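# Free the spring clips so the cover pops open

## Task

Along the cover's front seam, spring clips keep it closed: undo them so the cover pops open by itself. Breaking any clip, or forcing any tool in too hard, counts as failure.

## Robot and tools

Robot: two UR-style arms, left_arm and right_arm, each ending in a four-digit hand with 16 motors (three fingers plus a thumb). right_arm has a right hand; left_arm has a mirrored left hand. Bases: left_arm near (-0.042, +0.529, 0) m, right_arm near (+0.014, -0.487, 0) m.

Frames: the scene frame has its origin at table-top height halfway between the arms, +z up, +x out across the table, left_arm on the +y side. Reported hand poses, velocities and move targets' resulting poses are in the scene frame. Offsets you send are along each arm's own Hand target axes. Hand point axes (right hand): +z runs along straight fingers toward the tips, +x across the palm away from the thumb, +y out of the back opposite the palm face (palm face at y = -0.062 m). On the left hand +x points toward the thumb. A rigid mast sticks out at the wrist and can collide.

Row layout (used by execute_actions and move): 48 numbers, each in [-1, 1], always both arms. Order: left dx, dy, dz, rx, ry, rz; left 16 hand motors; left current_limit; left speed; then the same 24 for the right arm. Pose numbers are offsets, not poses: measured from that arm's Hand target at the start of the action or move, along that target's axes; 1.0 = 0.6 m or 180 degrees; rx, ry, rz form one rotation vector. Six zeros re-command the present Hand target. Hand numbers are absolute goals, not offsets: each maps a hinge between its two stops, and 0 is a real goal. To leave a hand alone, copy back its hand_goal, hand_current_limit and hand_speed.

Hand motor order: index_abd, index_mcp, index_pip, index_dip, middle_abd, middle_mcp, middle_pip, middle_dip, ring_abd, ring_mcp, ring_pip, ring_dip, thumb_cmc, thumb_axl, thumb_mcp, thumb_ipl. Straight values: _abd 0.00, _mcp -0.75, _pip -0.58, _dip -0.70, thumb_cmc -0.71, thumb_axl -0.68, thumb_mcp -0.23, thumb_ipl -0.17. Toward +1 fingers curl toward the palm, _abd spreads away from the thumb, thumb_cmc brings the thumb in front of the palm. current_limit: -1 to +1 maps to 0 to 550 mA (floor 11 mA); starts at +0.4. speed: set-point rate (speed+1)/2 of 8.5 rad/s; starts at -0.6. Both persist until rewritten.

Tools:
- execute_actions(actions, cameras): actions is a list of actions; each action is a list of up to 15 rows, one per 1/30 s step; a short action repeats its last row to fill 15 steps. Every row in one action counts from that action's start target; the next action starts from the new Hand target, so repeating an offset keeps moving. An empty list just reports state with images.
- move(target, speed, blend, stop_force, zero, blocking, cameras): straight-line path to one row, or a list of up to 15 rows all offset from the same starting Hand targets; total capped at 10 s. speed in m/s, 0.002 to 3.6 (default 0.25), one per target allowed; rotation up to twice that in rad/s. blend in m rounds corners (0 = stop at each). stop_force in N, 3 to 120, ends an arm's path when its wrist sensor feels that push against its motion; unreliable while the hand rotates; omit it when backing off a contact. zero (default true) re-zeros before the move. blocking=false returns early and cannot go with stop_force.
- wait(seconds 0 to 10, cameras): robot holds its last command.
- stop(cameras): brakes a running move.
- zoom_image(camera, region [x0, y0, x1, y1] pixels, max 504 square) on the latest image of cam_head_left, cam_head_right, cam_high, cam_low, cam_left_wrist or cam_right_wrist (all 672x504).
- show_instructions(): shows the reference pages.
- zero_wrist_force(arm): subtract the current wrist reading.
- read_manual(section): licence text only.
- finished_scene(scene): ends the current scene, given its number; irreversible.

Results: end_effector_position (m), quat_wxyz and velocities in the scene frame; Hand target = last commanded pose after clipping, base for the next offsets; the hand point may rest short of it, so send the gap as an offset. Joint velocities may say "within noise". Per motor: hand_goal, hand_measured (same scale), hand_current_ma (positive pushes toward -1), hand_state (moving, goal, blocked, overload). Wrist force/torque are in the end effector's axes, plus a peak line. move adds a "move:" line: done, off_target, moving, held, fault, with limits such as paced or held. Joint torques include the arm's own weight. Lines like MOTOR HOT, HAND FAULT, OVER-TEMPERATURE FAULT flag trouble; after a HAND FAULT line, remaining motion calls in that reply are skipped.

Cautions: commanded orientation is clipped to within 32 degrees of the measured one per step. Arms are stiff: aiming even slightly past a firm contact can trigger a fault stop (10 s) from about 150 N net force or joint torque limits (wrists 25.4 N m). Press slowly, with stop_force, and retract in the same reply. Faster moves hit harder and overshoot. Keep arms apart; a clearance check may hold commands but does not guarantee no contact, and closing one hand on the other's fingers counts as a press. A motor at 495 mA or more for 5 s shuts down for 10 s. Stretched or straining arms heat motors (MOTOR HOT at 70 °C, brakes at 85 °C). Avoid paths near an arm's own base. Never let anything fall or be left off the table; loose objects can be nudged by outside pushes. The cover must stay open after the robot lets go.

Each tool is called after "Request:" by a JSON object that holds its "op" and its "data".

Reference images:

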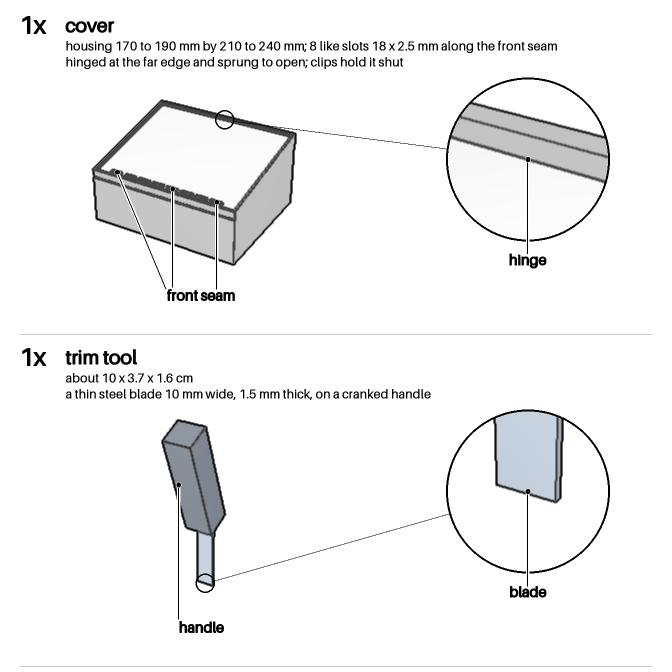

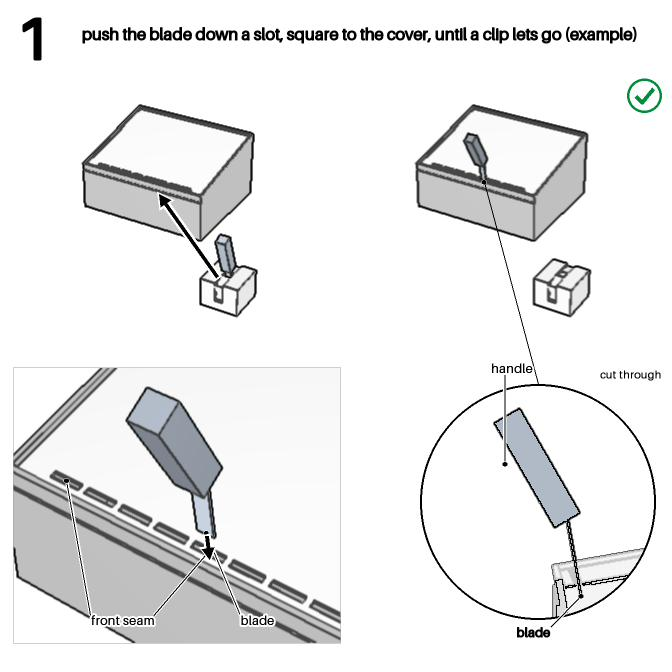

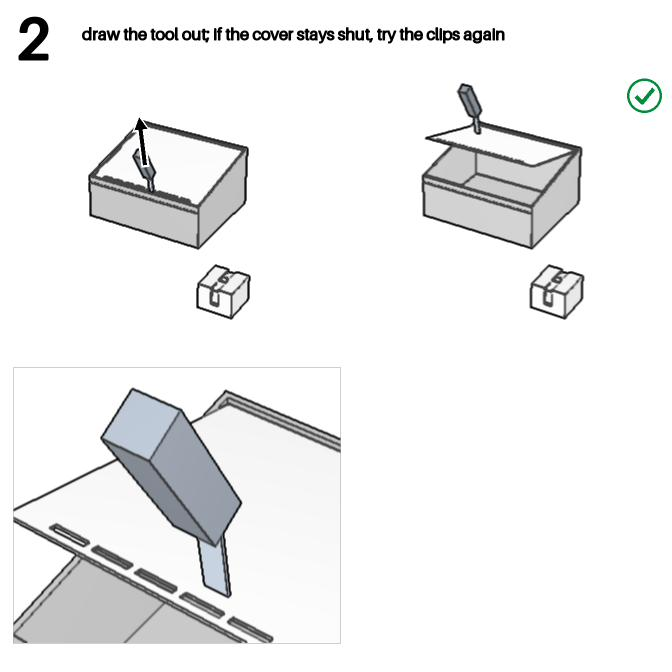

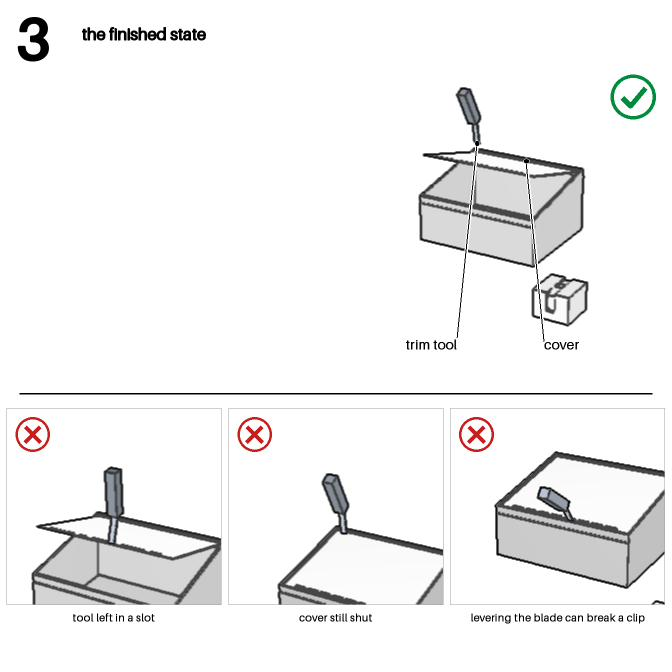

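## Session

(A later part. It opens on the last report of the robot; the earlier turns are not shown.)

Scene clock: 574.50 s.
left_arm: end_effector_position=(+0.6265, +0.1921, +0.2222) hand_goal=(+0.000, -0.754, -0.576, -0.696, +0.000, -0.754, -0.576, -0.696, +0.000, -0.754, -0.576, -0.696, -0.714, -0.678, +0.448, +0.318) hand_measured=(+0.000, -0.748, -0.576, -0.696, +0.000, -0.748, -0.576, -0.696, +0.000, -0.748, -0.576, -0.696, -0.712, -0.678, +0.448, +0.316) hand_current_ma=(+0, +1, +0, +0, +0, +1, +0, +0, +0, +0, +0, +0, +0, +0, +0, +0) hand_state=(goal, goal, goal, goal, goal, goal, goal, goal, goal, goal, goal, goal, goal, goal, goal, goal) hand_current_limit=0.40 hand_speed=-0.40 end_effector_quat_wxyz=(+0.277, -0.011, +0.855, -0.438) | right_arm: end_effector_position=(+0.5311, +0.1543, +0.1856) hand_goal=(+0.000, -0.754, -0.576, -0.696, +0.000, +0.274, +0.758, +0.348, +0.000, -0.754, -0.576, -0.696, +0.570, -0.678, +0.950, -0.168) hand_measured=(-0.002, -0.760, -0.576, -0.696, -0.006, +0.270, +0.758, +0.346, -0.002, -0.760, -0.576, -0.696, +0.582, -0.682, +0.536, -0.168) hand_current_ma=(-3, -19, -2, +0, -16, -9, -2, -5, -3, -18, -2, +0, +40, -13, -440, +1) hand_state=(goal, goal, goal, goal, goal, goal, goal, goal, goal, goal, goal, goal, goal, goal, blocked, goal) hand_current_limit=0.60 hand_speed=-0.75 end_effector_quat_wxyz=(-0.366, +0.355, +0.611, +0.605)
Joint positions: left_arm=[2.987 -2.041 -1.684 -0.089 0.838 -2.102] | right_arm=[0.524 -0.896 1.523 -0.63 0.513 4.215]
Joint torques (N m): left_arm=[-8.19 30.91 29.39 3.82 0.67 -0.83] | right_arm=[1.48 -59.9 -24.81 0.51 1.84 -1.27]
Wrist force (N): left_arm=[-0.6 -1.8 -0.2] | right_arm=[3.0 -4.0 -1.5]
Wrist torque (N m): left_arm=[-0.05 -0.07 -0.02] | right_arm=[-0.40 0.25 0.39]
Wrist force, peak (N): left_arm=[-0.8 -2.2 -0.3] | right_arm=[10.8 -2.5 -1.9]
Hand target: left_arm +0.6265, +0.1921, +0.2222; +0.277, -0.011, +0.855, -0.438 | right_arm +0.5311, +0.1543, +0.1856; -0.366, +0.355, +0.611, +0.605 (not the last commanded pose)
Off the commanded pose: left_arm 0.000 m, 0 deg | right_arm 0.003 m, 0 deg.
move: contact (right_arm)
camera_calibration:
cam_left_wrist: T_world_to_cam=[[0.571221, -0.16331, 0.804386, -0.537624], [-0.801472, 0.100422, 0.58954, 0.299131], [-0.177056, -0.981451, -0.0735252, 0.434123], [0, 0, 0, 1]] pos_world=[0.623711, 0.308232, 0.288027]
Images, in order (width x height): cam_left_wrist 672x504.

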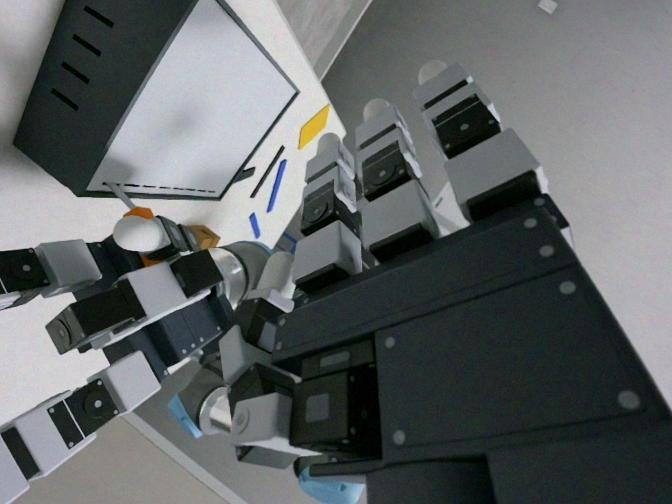

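Request:
{"op": "move", "data": {"target": [0,0,0,0,0,0,0,-0.754,-0.576,-0.696,0,-0.754,-0.576,-0.696,0,-0.754,-0.576,-0.696,-0.714,-0.678,0.449,0.319,0.4,-0.4,-0.0062,-0.0024,0,0,0,0,0,-0.754,-0.576,-0.696,0,0.274,0.759,0.348,0,-0.754,-0.576,-0.696,0.571,-0.678,0.95,-0.168,0.6,-0.75], "speed": 0.006, "stop_force": 15}}

Scene clock: 582.37 s.
left_arm: end_effector_position=(+0.6265, +0.1921, +0.2222) hand_goal=(+0.000, -0.754, -0.576, -0.696, +0.000, -0.754, -0.576, -0.696, +0.000, -0.754, -0.576, -0.696, -0.714, -0.678, +0.448, +0.318) hand_measured=(+0.000, -0.748, -0.576, -0.696, +0.000, -0.748, -0.576, -0.696, +0.000, -0.748, -0.576, -0.696, -0.712, -0.678, +0.448, +0.316) hand_current_ma=(+0, +1, +0, +0, +0, +1, +0, +0, +0, +0, +0, +0, +0, +0, +0, +0) hand_state=(goal, goal, goal, goal, goal, goal, goal, goal, goal, goal, goal, goal, goal, goal, goal, goal) hand_current_limit=0.40 hand_speed=-0.40 end_effector_quat_wxyz=(+0.277, -0.011, +0.855, -0.438) | right_arm: end_effector_position=(+0.5316, +0.1544, +0.1817) hand_goal=(+0.000, -0.754, -0.576, -0.696, +0.000, +0.274, +0.758, +0.348, +0.000, -0.754, -0.576, -0.696, +0.570, -0.678, +0.950, -0.168) hand_measured=(-0.002, -0.760, -0.576, -0.696, -0.014, +0.270, +0.758, +0.348, -0.002, -0.760, -0.576, -0.696, +0.594, -0.668, +0.536, -0.168) hand_current_ma=(-3, -19, -2, +0, -39, -11, -2, +0, -3, -18, -2, +0, +82, +40, -440, +1) hand_state=(goal, goal, goal, goal, goal, goal, goal, goal, goal, goal, goal, goal, blocked, goal, blocked, goal) hand_current_limit=0.60 hand_speed=-0.75 end_effector_quat_wxyz=(-0.366, +0.355, +0.611, +0.605)
Joint positions: left_arm=[2.987 -2.041 -1.684 -0.089 0.838 -2.102] | right_arm=[0.524 -0.89 1.524 -0.638 0.513 4.215]
Joint torques (N m): left_arm=[-7.82 30.85 29.31 3.77 0.66 -0.87] | right_arm=[-9.96 -38.34 -5.45 1.99 -1.05 -0.13]
Wrist force (N): left_arm=[-0.6 -1.9 -0.3] | right_arm=[16.7 0.6 -2.1]
Wrist torque (N m): left_arm=[-0.06 -0.08 -0.01] | right_arm=[0.02 -0.72 1.04]
Wrist force, peak (N): left_arm=[-0.9 -2.1 -0.3] | right_arm=[16.9 0.8 -2.4]
Hand target: left_arm +0.6265, +0.1921, +0.2222; +0.277, -0.011, +0.855, -0.438 | right_arm +0.5316, +0.1544, +0.1817; -0.366, +0.355, +0.611, +0.605
Off the commanded pose: left_arm 0.000 m, 0 deg | right_arm 0.000 m, 0 deg.
move: done

Request:
{"op": "wait", "data": {"seconds": 0.05, "cameras": ["cam_left_wrist"]}}

Request:
{"op": "zoom_image", "data": {"camera": "cam_left_wrist", "region": [80, 165, 176, 237]}}

Scene clock: 591.10 s.
left_arm: end_effector_position=(+0.6265, +0.1921, +0.2222) hand_goal=(+0.000, -0.754, -0.576, -0.696, +0.000, -0.754, -0.576, -0.696, +0.000, -0.754, -0.576, -0.696, -0.714, -0.678, +0.448, +0.318) hand_measured=(+0.000, -0.748, -0.576, -0.696, +0.000, -0.748, -0.576, -0.696, +0.000, -0.748, -0.576, -0.696, -0.712, -0.678, +0.448, +0.316) hand_current_ma=(+0, +1, +0, +0, +0, +1, +0, +0, +0, +0, +0, +0, +0, +0, +0, +0) hand_state=(goal, goal, goal, goal, goal, goal, goal, goal, goal, goal, goal, goal, goal, goal, goal, goal) hand_current_limit=0.40 hand_speed=-0.40 end_effector_quat_wxyz=(+0.277, -0.011, +0.855, -0.438) | right_arm: end_effector_position=(+0.5316, +0.1544, +0.1817) hand_goal=(+0.000, -0.754, -0.576, -0.696, +0.000, +0.274, +0.758, +0.348, +0.000, -0.754, -0.576, -0.696, +0.570, -0.678, +0.950, -0.168) hand_measured=(-0.002, -0.760, -0.576, -0.696, -0.014, +0.270, +0.758, +0.348, -0.002, -0.760, -0.576, -0.696, +0.594, -0.668, +0.536, -0.168) hand_current_ma=(-3, -19, -2, +0, -39, -11, -2, +0, -3, -18, -2, +0, +82, +40, -440, +1) hand_state=(goal, goal, goal, goal, goal, goal, goal, goal, goal, goal, goal, goal, blocked, goal, blocked, goal) hand_current_limit=0.60 hand_speed=-0.75 end_effector_quat_wxyz=(-0.366, +0.355, +0.611, +0.605)
Joint positions: left_arm=[2.987 -2.041 -1.684 -0.089 0.838 -2.102] | right_arm=[0.524 -0.89 1.524 -0.638 0.513 4.215]
Joint torques (N m): left_arm=[-7.67 31.67 28.64 3.7 0.61 -0.92] | right_arm=[-8.52 -49.03 -5.9 2.04 1.34 1.83]
Wrist force (N): left_arm=[-0.5 -1.9 0.0] | right_arm=[16.8 0.9 -2.3]
Wrist torque (N m): left_arm=[-0.09 -0.08 -0.01] | right_arm=[0.08 -0.72 1.06]
Wrist force, peak (N): left_arm=[-0.7 -2.2 -0.5] | right_arm=[17.0 0.6 -2.1]
Hand target: left_arm +0.6265, +0.1921, +0.2222; +0.277, -0.011, +0.855, -0.438 | right_arm +0.5316, +0.1544, +0.1817; -0.366, +0.355, +0.611, +0.605
Off the commanded pose: left_arm 0.000 m, 0 deg | right_arm 0.000 m, 0 deg.
wait: 0.07 s; at rest from the start
camera_calibration:
cam_left_wrist: T_world_to_cam=[[0.571221, -0.16331, 0.804386, -0.537624], [-0.801472, 0.100422, 0.58954, 0.299131], [-0.177056, -0.981451, -0.0735252, 0.434123], [0, 0, 0, 1]] pos_world=[0.623711, 0.308232, 0.288027]
Images, in order (width x height): cam_left_wrist 672x504.

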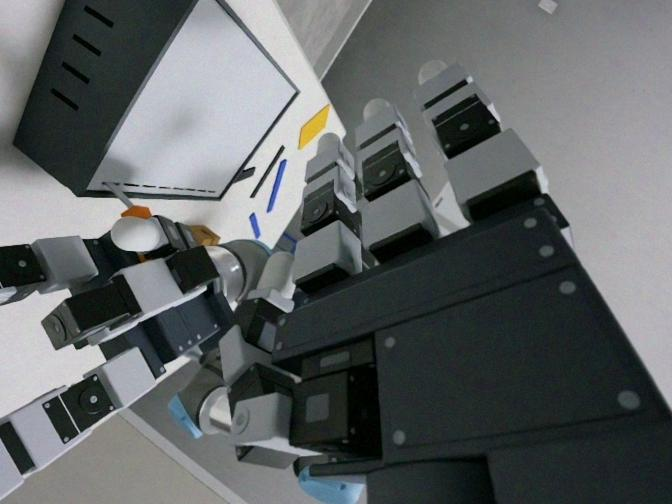

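Scaled by 5.250 from the camera's 672x504 image, which has a finer 960x720 frame.

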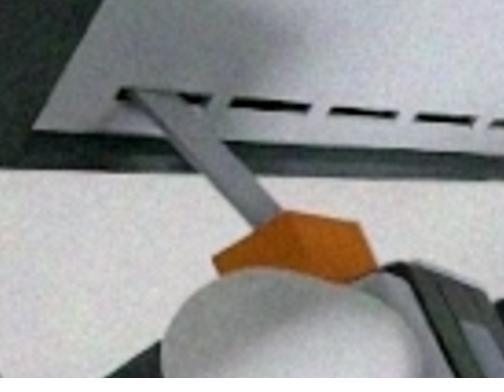

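Request:
{"op": "move", "data": {"target": [0,0,0,0,0,0,0,-0.754,-0.576,-0.696,0,-0.754,-0.576,-0.696,0,-0.754,-0.576,-0.696,-0.714,-0.678,0.449,0.319,0.4,-0.4,0.0062,0.0024,0,0,0,0,0,-0.754,-0.576,-0.696,0,0.274,0.759,0.348,0,-0.754,-0.576,-0.696,0.571,-0.678,0.95,-0.168,0.6,-0.75], "speed": 0.01}}

Request:
{"op": "move", "data": {"target": [0,0,0,0,0,0,0,-0.754,-0.576,-0.696,0,-0.754,-0.576,-0.696,0,-0.754,-0.576,-0.696,-0.714,-0.678,0.449,0.319,0.4,-0.4,-0.0031,-0.0012,0,0,0,0,0,-0.754,-0.576,-0.696,0,0.274,0.759,0.348,0,-0.754,-0.576,-0.696,0.571,-0.678,0.95,-0.168,0.6,-0.75], "speed": 0.01}}

Request:
{"op": "move", "data": {"target": [0,0,0,0,0,0,0,-0.754,-0.576,-0.696,0,-0.754,-0.576,-0.696,0,-0.754,-0.576,-0.696,-0.714,-0.678,0.449,0.319,0.4,-0.4,-0.0016,-0.0006,0,0,0,0,0,-0.754,-0.576,-0.696,0,0.274,0.759,0.348,0,-0.754,-0.576,-0.696,0.571,-0.678,0.95,-0.168,0.6,-0.75], "speed": 0.01}}

Scene clock: 613.60 s.
left_arm: end_effector_position=(+0.6265, +0.1921, +0.2222) hand_goal=(+0.000, -0.754, -0.576, -0.696, +0.000, -0.754, -0.576, -0.696, +0.000, -0.754, -0.576, -0.696, -0.714, -0.678, +0.448, +0.318) hand_measured=(+0.000, -0.748, -0.576, -0.696, +0.000, -0.748, -0.576, -0.696, +0.000, -0.748, -0.576, -0.696, -0.712, -0.678, +0.448, +0.316) hand_current_ma=(+0, +1, +0, +0, +0, +1, +0, +0, +0, +0, +0, +0, +0, +0, +0, +0) hand_state=(goal, goal, goal, goal, goal, goal, goal, goal, goal, goal, goal, goal, goal, goal, goal, goal) hand_current_limit=0.40 hand_speed=-0.40 end_effector_quat_wxyz=(+0.277, -0.011, +0.855, -0.438) | right_arm: end_effector_position=(+0.5311, +0.1543, +0.1857) hand_goal=(+0.000, -0.754, -0.576, -0.696, +0.000, +0.274, +0.758, +0.348, +0.000, -0.754, -0.576, -0.696, +0.570, -0.678, +0.950, -0.168) hand_measured=(-0.002, -0.760, -0.576, -0.696, -0.014, +0.270, +0.758, +0.348, -0.002, -0.760, -0.576, -0.696, +0.592, -0.668, +0.536, -0.168) hand_current_ma=(-3, -19, -2, +0, -39, -11, -2, +0, -3, -18, -2, +0, +79, +39, -440, +1) hand_state=(goal, goal, goal, goal, goal, goal, goal, goal, goal, goal, goal, goal, blocked, goal, blocked, goal) hand_current_limit=0.60 hand_speed=-0.75 end_effector_quat_wxyz=(-0.366, +0.355, +0.611, +0.605)
Joint positions: left_arm=[2.987 -2.041 -1.684 -0.089 0.838 -2.102] | right_arm=[0.524 -0.896 1.523 -0.63 0.513 4.215]
Joint torques (N m): left_arm=[-8.18 31.84 29.72 3.65 0.62 -0.86] | right_arm=[8.12 -52.01 -24.22 -0.11 1.62 1.42]
Wrist force (N): left_arm=[-0.5 -1.8 -0.8] | right_arm=[-0.2 -1.2 -1.4]
Wrist torque (N m): left_arm=[-0.01 -0.10 -0.01] | right_arm=[-0.17 0.49 0.02]
Wrist force, peak (N): left_arm=[-0.8 -2.2 -0.4] | right_arm=[17.1 0.7 -2.1]
Hand target: left_arm +0.6265, +0.1921, +0.2222; +0.277, -0.011, +0.855, -0.438 | right_arm +0.5311, +0.1543, +0.1856; -0.366, +0.355, +0.611, +0.605
Off the commanded pose: left_arm 0.000 m, 0 deg | right_arm 0.000 m, 0 deg.
move: done

Scene clock: 614.30 s.
left_arm: end_effector_position=(+0.6265, +0.1921, +0.2222) hand_goal=(+0.000, -0.754, -0.576, -0.696, +0.000, -0.754, -0.576, -0.696, +0.000, -0.754, -0.576, -0.696, -0.714, -0.678, +0.448, +0.318) hand_measured=(+0.000, -0.748, -0.576, -0.696, +0.000, -0.748, -0.576, -0.696, +0.000, -0.748, -0.576, -0.696, -0.712, -0.678, +0.448, +0.316) hand_current_ma=(+0, +1, +0, +0, +0, +1, +0, +0, +0, +0, +0, +0, +0, +0, +0, +0) hand_state=(goal, goal, goal, goal, goal, goal, goal, goal, goal, goal, goal, goal, goal, goal, goal, goal) hand_current_limit=0.40 hand_speed=-0.40 end_effector_quat_wxyz=(+0.277, -0.011, +0.855, -0.438) | right_arm: end_effector_position=(+0.5313, +0.1544, +0.1836) hand_goal=(+0.000, -0.754, -0.576, -0.696, +0.000, +0.274, +0.758, +0.348, +0.000, -0.754, -0.576, -0.696, +0.570, -0.678, +0.950, -0.168) hand_measured=(-0.002, -0.760, -0.576, -0.696, -0.014, +0.270, +0.758, +0.348, -0.002, -0.760, -0.576, -0.696, +0.592, -0.668, +0.536, -0.168) hand_current_ma=(-3, -19, -2, +0, -39, -11, -2, +0, -3, -18, -2, +0, +79, +39, -440, +1) hand_state=(goal, goal, goal, goal, goal, goal, goal, goal, goal, goal, goal, goal, blocked, goal, blocked, goal) hand_current_limit=0.60 hand_speed=-0.75 end_effector_quat_wxyz=(-0.366, +0.355, +0.611, +0.605)
Joint positions: left_arm=[2.987 -2.041 -1.684 -0.089 0.838 -2.102] | right_arm=[0.524 -0.893 1.524 -0.634 0.513 4.215]
Joint torques (N m): left_arm=[-8.12 31.38 29.05 3.71 0.56 -0.93] | right_arm=[-8.16 -38.49 -9.34 -1.93 -2.09 -0.33]
Wrist force (N): left_arm=[-0.6 -1.8 -0.2] | right_arm=[5.0 -0.7 -0.9]
Wrist torque (N m): left_arm=[-0.06 -0.07 -0.02] | right_arm=[-0.16 0.14 0.34]
Wrist force, peak (N): left_arm=[-0.5 -2.2 -0.6] | right_arm=[6.7 -0.5 -1.5]
Hand target: left_arm +0.6265, +0.1921, +0.2222; +0.277, -0.011, +0.855, -0.438 | right_arm +0.5313, +0.1543, +0.1837; -0.366, +0.355, +0.611, +0.605
Off the commanded pose: left_arm 0.000 m, 0 deg | right_arm 0.000 m, 0 deg.
move: done

Scene clock: 615.00 s.
left_arm: end_effector_position=(+0.6265, +0.1921, +0.2222) hand_goal=(+0.000, -0.754, -0.576, -0.696, +0.000, -0.754, -0.576, -0.696, +0.000, -0.754, -0.576, -0.696, -0.714, -0.678, +0.448, +0.318) hand_measured=(+0.000, -0.748, -0.576, -0.696, +0.000, -0.748, -0.576, -0.696, +0.000, -0.748, -0.576, -0.696, -0.712, -0.678, +0.448, +0.316) hand_current_ma=(+0, +1, +0, +0, +0, +1, +0, +0, +0, +0, +0, +0, +0, +0, +0, +0) hand_state=(goal, goal, goal, goal, goal, goal, goal, goal, goal, goal, goal, goal, goal, goal, goal, goal) hand_current_limit=0.40 hand_speed=-0.40 end_effector_quat_wxyz=(+0.277, -0.011, +0.855, -0.438) | right_arm: end_effector_position=(+0.5315, +0.1544, +0.1826) hand_goal=(+0.000, -0.754, -0.576, -0.696, +0.000, +0.274, +0.758, +0.348, +0.000, -0.754, -0.576, -0.696, +0.570, -0.678, +0.950, -0.168) hand_measured=(-0.002, -0.760, -0.576, -0.696, -0.014, +0.270, +0.758, +0.348, -0.002, -0.760, -0.576, -0.696, +0.592, -0.668, +0.536, -0.168) hand_current_ma=(-3, -19, -2, +0, -39, -11, -2, +0, -3, -18, -2, +0, +79, +39, -440, +1) hand_state=(goal, goal, goal, goal, goal, goal, goal, goal, goal, goal, goal, goal, blocked, goal, blocked, goal) hand_current_limit=0.60 hand_speed=-0.75 end_effector_quat_wxyz=(-0.366, +0.355, +0.611, +0.605)
Joint positions: left_arm=[2.987 -2.041 -1.684 -0.089 0.838 -2.102] | right_arm=[0.524 -0.891 1.524 -0.636 0.513 4.215]
Joint torques (N m): left_arm=[-7.54 31.96 28.84 3.69 0.7 -0.92] | right_arm=[-9.58 -33.83 -7.88 -1.92 -1.64 -1.38]
Wrist force (N): left_arm=[-0.5 -1.8 -0.1] | right_arm=[10.4 -0.7 -1.2]
Wrist torque (N m): left_arm=[-0.06 -0.08 -0.01] | right_arm=[-0.15 -0.21 0.70]
Wrist force, peak (N): left_arm=[-0.8 -2.1 -0.5] | right_arm=[10.5 -0.7 -1.2]
Hand target: left_arm +0.6265, +0.1921, +0.2222; +0.277, -0.011, +0.855, -0.438 | right_arm +0.5315, +0.1544, +0.1826; -0.366, +0.355, +0.611, +0.605
Off the commanded pose: left_arm 0.000 m, 0 deg | right_arm 0.000 m, 0 deg.
move: done

Request:
{"op": "move", "data": {"target": [0,0,0,0,0,0,0,-0.754,-0.576,-0.696,0,-0.754,-0.576,-0.696,0,-0.754,-0.576,-0.696,-0.714,-0.678,0.449,0.319,0.4,-0.4,-0.0064,-0.0018,0,0,0,0,0,-0.754,-0.576,-0.696,0,0.274,0.759,0.348,0,-0.754,-0.576,-0.696,0.571,-0.678,0.95,-0.168,0.6,-0.75], "speed": 0.006, "stop_force": 14}}

Scene clock: 633.83 s.
left_arm: end_effector_position=(+0.6265, +0.1921, +0.2222) hand_goal=(+0.000, -0.754, -0.576, -0.696, +0.000, -0.754, -0.576, -0.696, +0.000, -0.754, -0.576, -0.696, -0.714, -0.678, +0.448, +0.318) hand_measured=(+0.000, -0.748, -0.576, -0.696, +0.000, -0.748, -0.576, -0.696, +0.000, -0.748, -0.576, -0.696, -0.712, -0.678, +0.448, +0.316) hand_current_ma=(+0, +1, +0, +0, +0, +1, +0, +0, +0, +0, +0, +0, +0, +0, +0, +0) hand_state=(goal, goal, goal, goal, goal, goal, goal, goal, goal, goal, goal, goal, goal, goal, goal, goal) hand_current_limit=0.40 hand_speed=-0.40 end_effector_quat_wxyz=(+0.277, -0.011, +0.855, -0.438) | right_arm: end_effector_position=(+0.5324, +0.1544, +0.1788) hand_goal=(+0.000, -0.754, -0.576, -0.696, +0.000, +0.274, +0.758, +0.348, +0.000, -0.754, -0.576, -0.696, +0.570, -0.678, +0.950, -0.168) hand_measured=(-0.002, -0.760, -0.576, -0.696, -0.050, +0.262, +0.760, +0.352, -0.002, -0.760, -0.576, -0.696, +0.588, -0.670, +0.538, -0.168) hand_current_ma=(-4, -19, -2, +0, -168, -40, +3, +10, -3, -18, -2, +0, +64, +34, -440, +1) hand_state=(goal, goal, goal, goal, blocked, goal, goal, goal, goal, goal, goal, goal, goal, goal, blocked, goal) hand_current_limit=0.60 hand_speed=-0.75 end_effector_quat_wxyz=(-0.366, +0.355, +0.611, +0.605)
Joint positions: left_arm=[2.987 -2.041 -1.684 -0.089 0.838 -2.102] | right_arm=[0.523 -0.885 1.524 -0.642 0.512 4.215]
Joint torques (N m): left_arm=[-7.89 31.42 28.82 3.65 0.67 -0.79] | right_arm=[0.07 -60.88 -25.37 0.94 -2.04 1.93]
Wrist force (N): left_arm=[-0.6 -1.6 -0.1] | right_arm=[1.3 -2.3 -0.8]
Wrist torque (N m): left_arm=[-0.04 -0.08 -0.02] | right_arm=[-0.28 0.39 0.22]
Wrist force, peak (N): left_arm=[-0.5 -2.3 -0.3] | right_arm=[22.3 4.2 -1.5]
Hand target: left_arm +0.6265, +0.1921, +0.2222; +0.277, -0.011, +0.855, -0.438 | right_arm +0.5323, +0.1544, +0.1788; -0.366, +0.355, +0.611, +0.605
Off the commanded pose: left_arm 0.000 m, 0 deg | right_arm 0.000 m, 0 deg.
move: done

Request:
{"op": "move", "data": {"target": [[0,0,0,0,0,0,0,-0.754,-0.576,-0.696,0,-0.754,-0.576,-0.696,0,-0.754,-0.576,-0.696,-0.714,-0.678,0.449,0.319,0.4,-0.4,0.0265,0.0101,0,0,0,0,0,-0.754,-0.576,-0.696,0,0.274,0.759,0.348,0,-0.754,-0.576,-0.696,0.571,-0.678,0.95,-0.168,0.6,-0.75],[0,0,0,0,0,0,0,-0.754,-0.576,-0.696,0,-0.754,-0.576,-0.696,0,-0.754,-0.576,-0.696,-0.714,-0.678,0.449,0.319,0.4,-0.4,0.0265,0.0101,-0.0357,0,0,0,0,-0.754,-0.576,-0.696,0,0.274,0.759,0.348,0,-0.754,-0.576,-0.696,0.571,-0.678,0.95,-0.168,0.6,-0.75]], "speed": 0.04}}

Request:
{"op": "move", "data": {"target": [0,0,0,0,0,0,0,-0.754,-0.576,-0.696,0,-0.754,-0.576,-0.696,0,-0.754,-0.576,-0.696,-0.714,-0.678,0.449,0.319,0.4,-0.4,-0.0241,-0.0092,0,0,0,0,0,-0.754,-0.576,-0.696,0,0.274,0.759,0.348,0,-0.754,-0.576,-0.696,0.571,-0.678,0.95,-0.168,0.6,-0.75], "speed": 0.01, "stop_force": 5, "cameras": ["cam_left_wrist"]}}

Request:
{"op": "zoom_image", "data": {"camera": "cam_left_wrist", "region": [80, 165, 176, 237]}}

Scene clock: 658.30 s.
left_arm: end_effector_position=(+0.6265, +0.1921, +0.2222) hand_goal=(+0.000, -0.754, -0.576, -0.696, +0.000, -0.754, -0.576, -0.696, +0.000, -0.754, -0.576, -0.696, -0.714, -0.678, +0.448, +0.318) hand_measured=(+0.000, -0.748, -0.576, -0.696, +0.000, -0.748, -0.576, -0.696, +0.000, -0.748, -0.576, -0.696, -0.712, -0.678, +0.448, +0.316) hand_current_ma=(+0, +1, +0, +0, +0, +1, +0, +0, +0, +0, +0, +0, +0, +0, +0, +0) hand_state=(goal, goal, goal, goal, goal, goal, goal, goal, goal, goal, goal, goal, goal, goal, goal, goal) hand_current_limit=0.40 hand_speed=-0.40 end_effector_quat_wxyz=(+0.277, -0.011, +0.855, -0.438) | right_arm: end_effector_position=(+0.5304, +0.1328, +0.1958) hand_goal=(+0.000, -0.754, -0.576, -0.696, +0.000, +0.274, +0.758, +0.348, +0.000, -0.754, -0.576, -0.696, +0.570, -0.678, +0.950, -0.168) hand_measured=(-0.002, -0.760, -0.576, -0.696, -0.034, +0.262, +0.760, +0.352, -0.002, -0.760, -0.576, -0.696, +0.580, -0.676, +0.540, -0.168) hand_current_ma=(-4, -19, -2, +0, -107, -37, +3, +10, -3, -18, -2, +0, +33, +4, -440, +1) hand_state=(goal, goal, goal, goal, blocked, goal, goal, goal, goal, goal, goal, goal, goal, goal, blocked, goal) hand_current_limit=0.60 hand_speed=-0.75 end_effector_quat_wxyz=(-0.366, +0.355, +0.611, +0.605) end_effector_velocity=(+0.000, +0.001, -0.001) end_effector_angular_velocity=(-0.001, +0.002, -0.003)
Joint positions: left_arm=[2.987 -2.041 -1.684 -0.089 0.838 -2.102] | right_arm=[0.492 -0.939 1.57 -0.634 0.481 4.215]
Joint velocities: left_arm=[within noise] | right_arm=[0.003 0.003 -0.003 0.002 0.005 0.001]
Joint torques (N m): left_arm=[-8.3 32.25 28.81 3.71 0.58 -0.95] | right_arm=[7.37 -34.83 -26.61 1 2.08 1.59]
Wrist force (N): left_arm=[-0.2 -1.8 -0.1] | right_arm=[1.0 -2.8 -1.0]
Wrist torque (N m): left_arm=[-0.07 -0.11 0.01] | right_arm=[-0.33 0.41 0.14]
Wrist force, peak (N): left_arm=[-0.5 -2.3 -0.5] | right_arm=[-2.7 -3.9 -0.5]
Hand target: left_arm +0.6265, +0.1921, +0.2222; +0.277, -0.011, +0.855, -0.438 | right_arm +0.5304, +0.1329, +0.1956; -0.366, +0.355, +0.611, +0.605
Off the commanded pose: left_arm 0.000 m, 0 deg | right_arm 0.000 m, 0 deg.
move: done

Scene clock: 660.47 s.
left_arm: end_effector_position=(+0.6265, +0.1921, +0.2222) hand_goal=(+0.000, -0.754, -0.576, -0.696, +0.000, -0.754, -0.576, -0.696, +0.000, -0.754, -0.576, -0.696, -0.714, -0.678, +0.448, +0.318) hand_measured=(+0.000, -0.748, -0.576, -0.696, +0.000, -0.748, -0.576, -0.696, +0.000, -0.748, -0.576, -0.696, -0.712, -0.678, +0.448, +0.316) hand_current_ma=(+0, +1, +0, +0, +0, +1, +0, +0, +0, +0, +0, +0, +0, +0, +0, +0) hand_state=(goal, goal, goal, goal, goal, goal, goal, goal, goal, goal, goal, goal, goal, goal, goal, goal) hand_current_limit=0.40 hand_speed=-0.40 end_effector_quat_wxyz=(+0.277, -0.011, +0.855, -0.438) | right_arm: end_effector_position=(+0.5325, +0.1329, +0.1802) hand_goal=(+0.000, -0.754, -0.576, -0.696, +0.000, +0.274, +0.758, +0.348, +0.000, -0.754, -0.576, -0.696, +0.570, -0.678, +0.950, -0.168) hand_measured=(-0.002, -0.760, -0.576, -0.696, -0.034, +0.264, +0.760, +0.352, -0.002, -0.760, -0.576, -0.696, +0.580, -0.676, +0.540, -0.168) hand_current_ma=(-4, -19, -2, +0, -107, -36, +4, +10, -3, -18, -2, +0, +33, +4, -440, +1) hand_state=(goal, goal, goal, goal, blocked, goal, goal, goal, goal, goal, goal, goal, goal, goal, blocked, goal) hand_current_limit=0.60 hand_speed=-0.75 end_effector_quat_wxyz=(-0.366, +0.355, +0.611, +0.605)
Joint positions: left_arm=[2.987 -2.041 -1.684 -0.089 0.838 -2.102] | right_arm=[0.491 -0.914 1.574 -0.663 0.479 4.215]
Joint torques (N m): left_arm=[-7.62 32.43 28.66 3.57 0.5 -0.83] | right_arm=[-4.22 -58.67 -12.97 1.34 -2.14 0.67]
Wrist force (N): left_arm=[-0.5 -1.8 -0.5] | right_arm=[0.7 0.0 -1.2]
Wrist torque (N m): left_arm=[-0.03 -0.08 -0.01] | right_arm=[-0.11 0.42 -0.06]
Wrist force, peak (N): left_arm=[-0.5 -2.2 -0.1] | right_arm=[0.9 -3.0 -1.4]
Hand target: left_arm +0.6265, +0.1921, +0.2222; +0.277, -0.011, +0.855, -0.438 | right_arm +0.5325, +0.1330, +0.1803; -0.366, +0.355, +0.611, +0.605
Off the commanded pose: left_arm 0.000 m, 0 deg | right_arm 0.000 m, 0 deg.
move: done
camera_calibration:
cam_left_wrist: T_world_to_cam=[[0.571221, -0.16331, 0.804386, -0.537624], [-0.801472, 0.100422, 0.58954, 0.299131], [-0.177056, -0.981451, -0.0735252, 0.434123], [0, 0, 0, 1]] pos_world=[0.623711, 0.308232, 0.288027]
Images, in order (width x height): cam_left_wrist 672x504.

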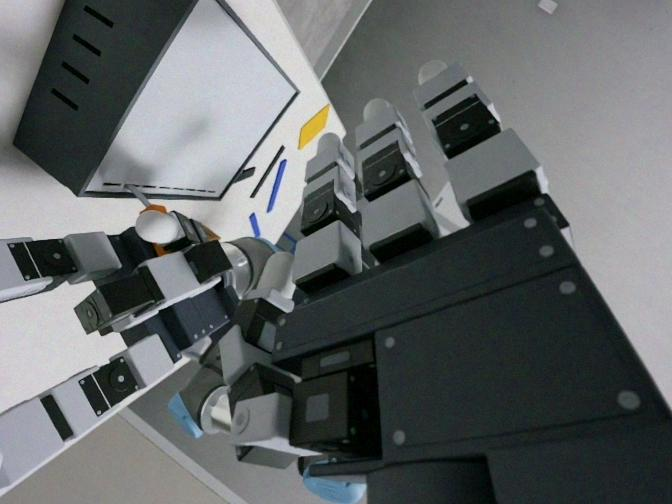

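Scaled by 5.250 from the camera's 672x504 image, which has a finer 960x720 frame.

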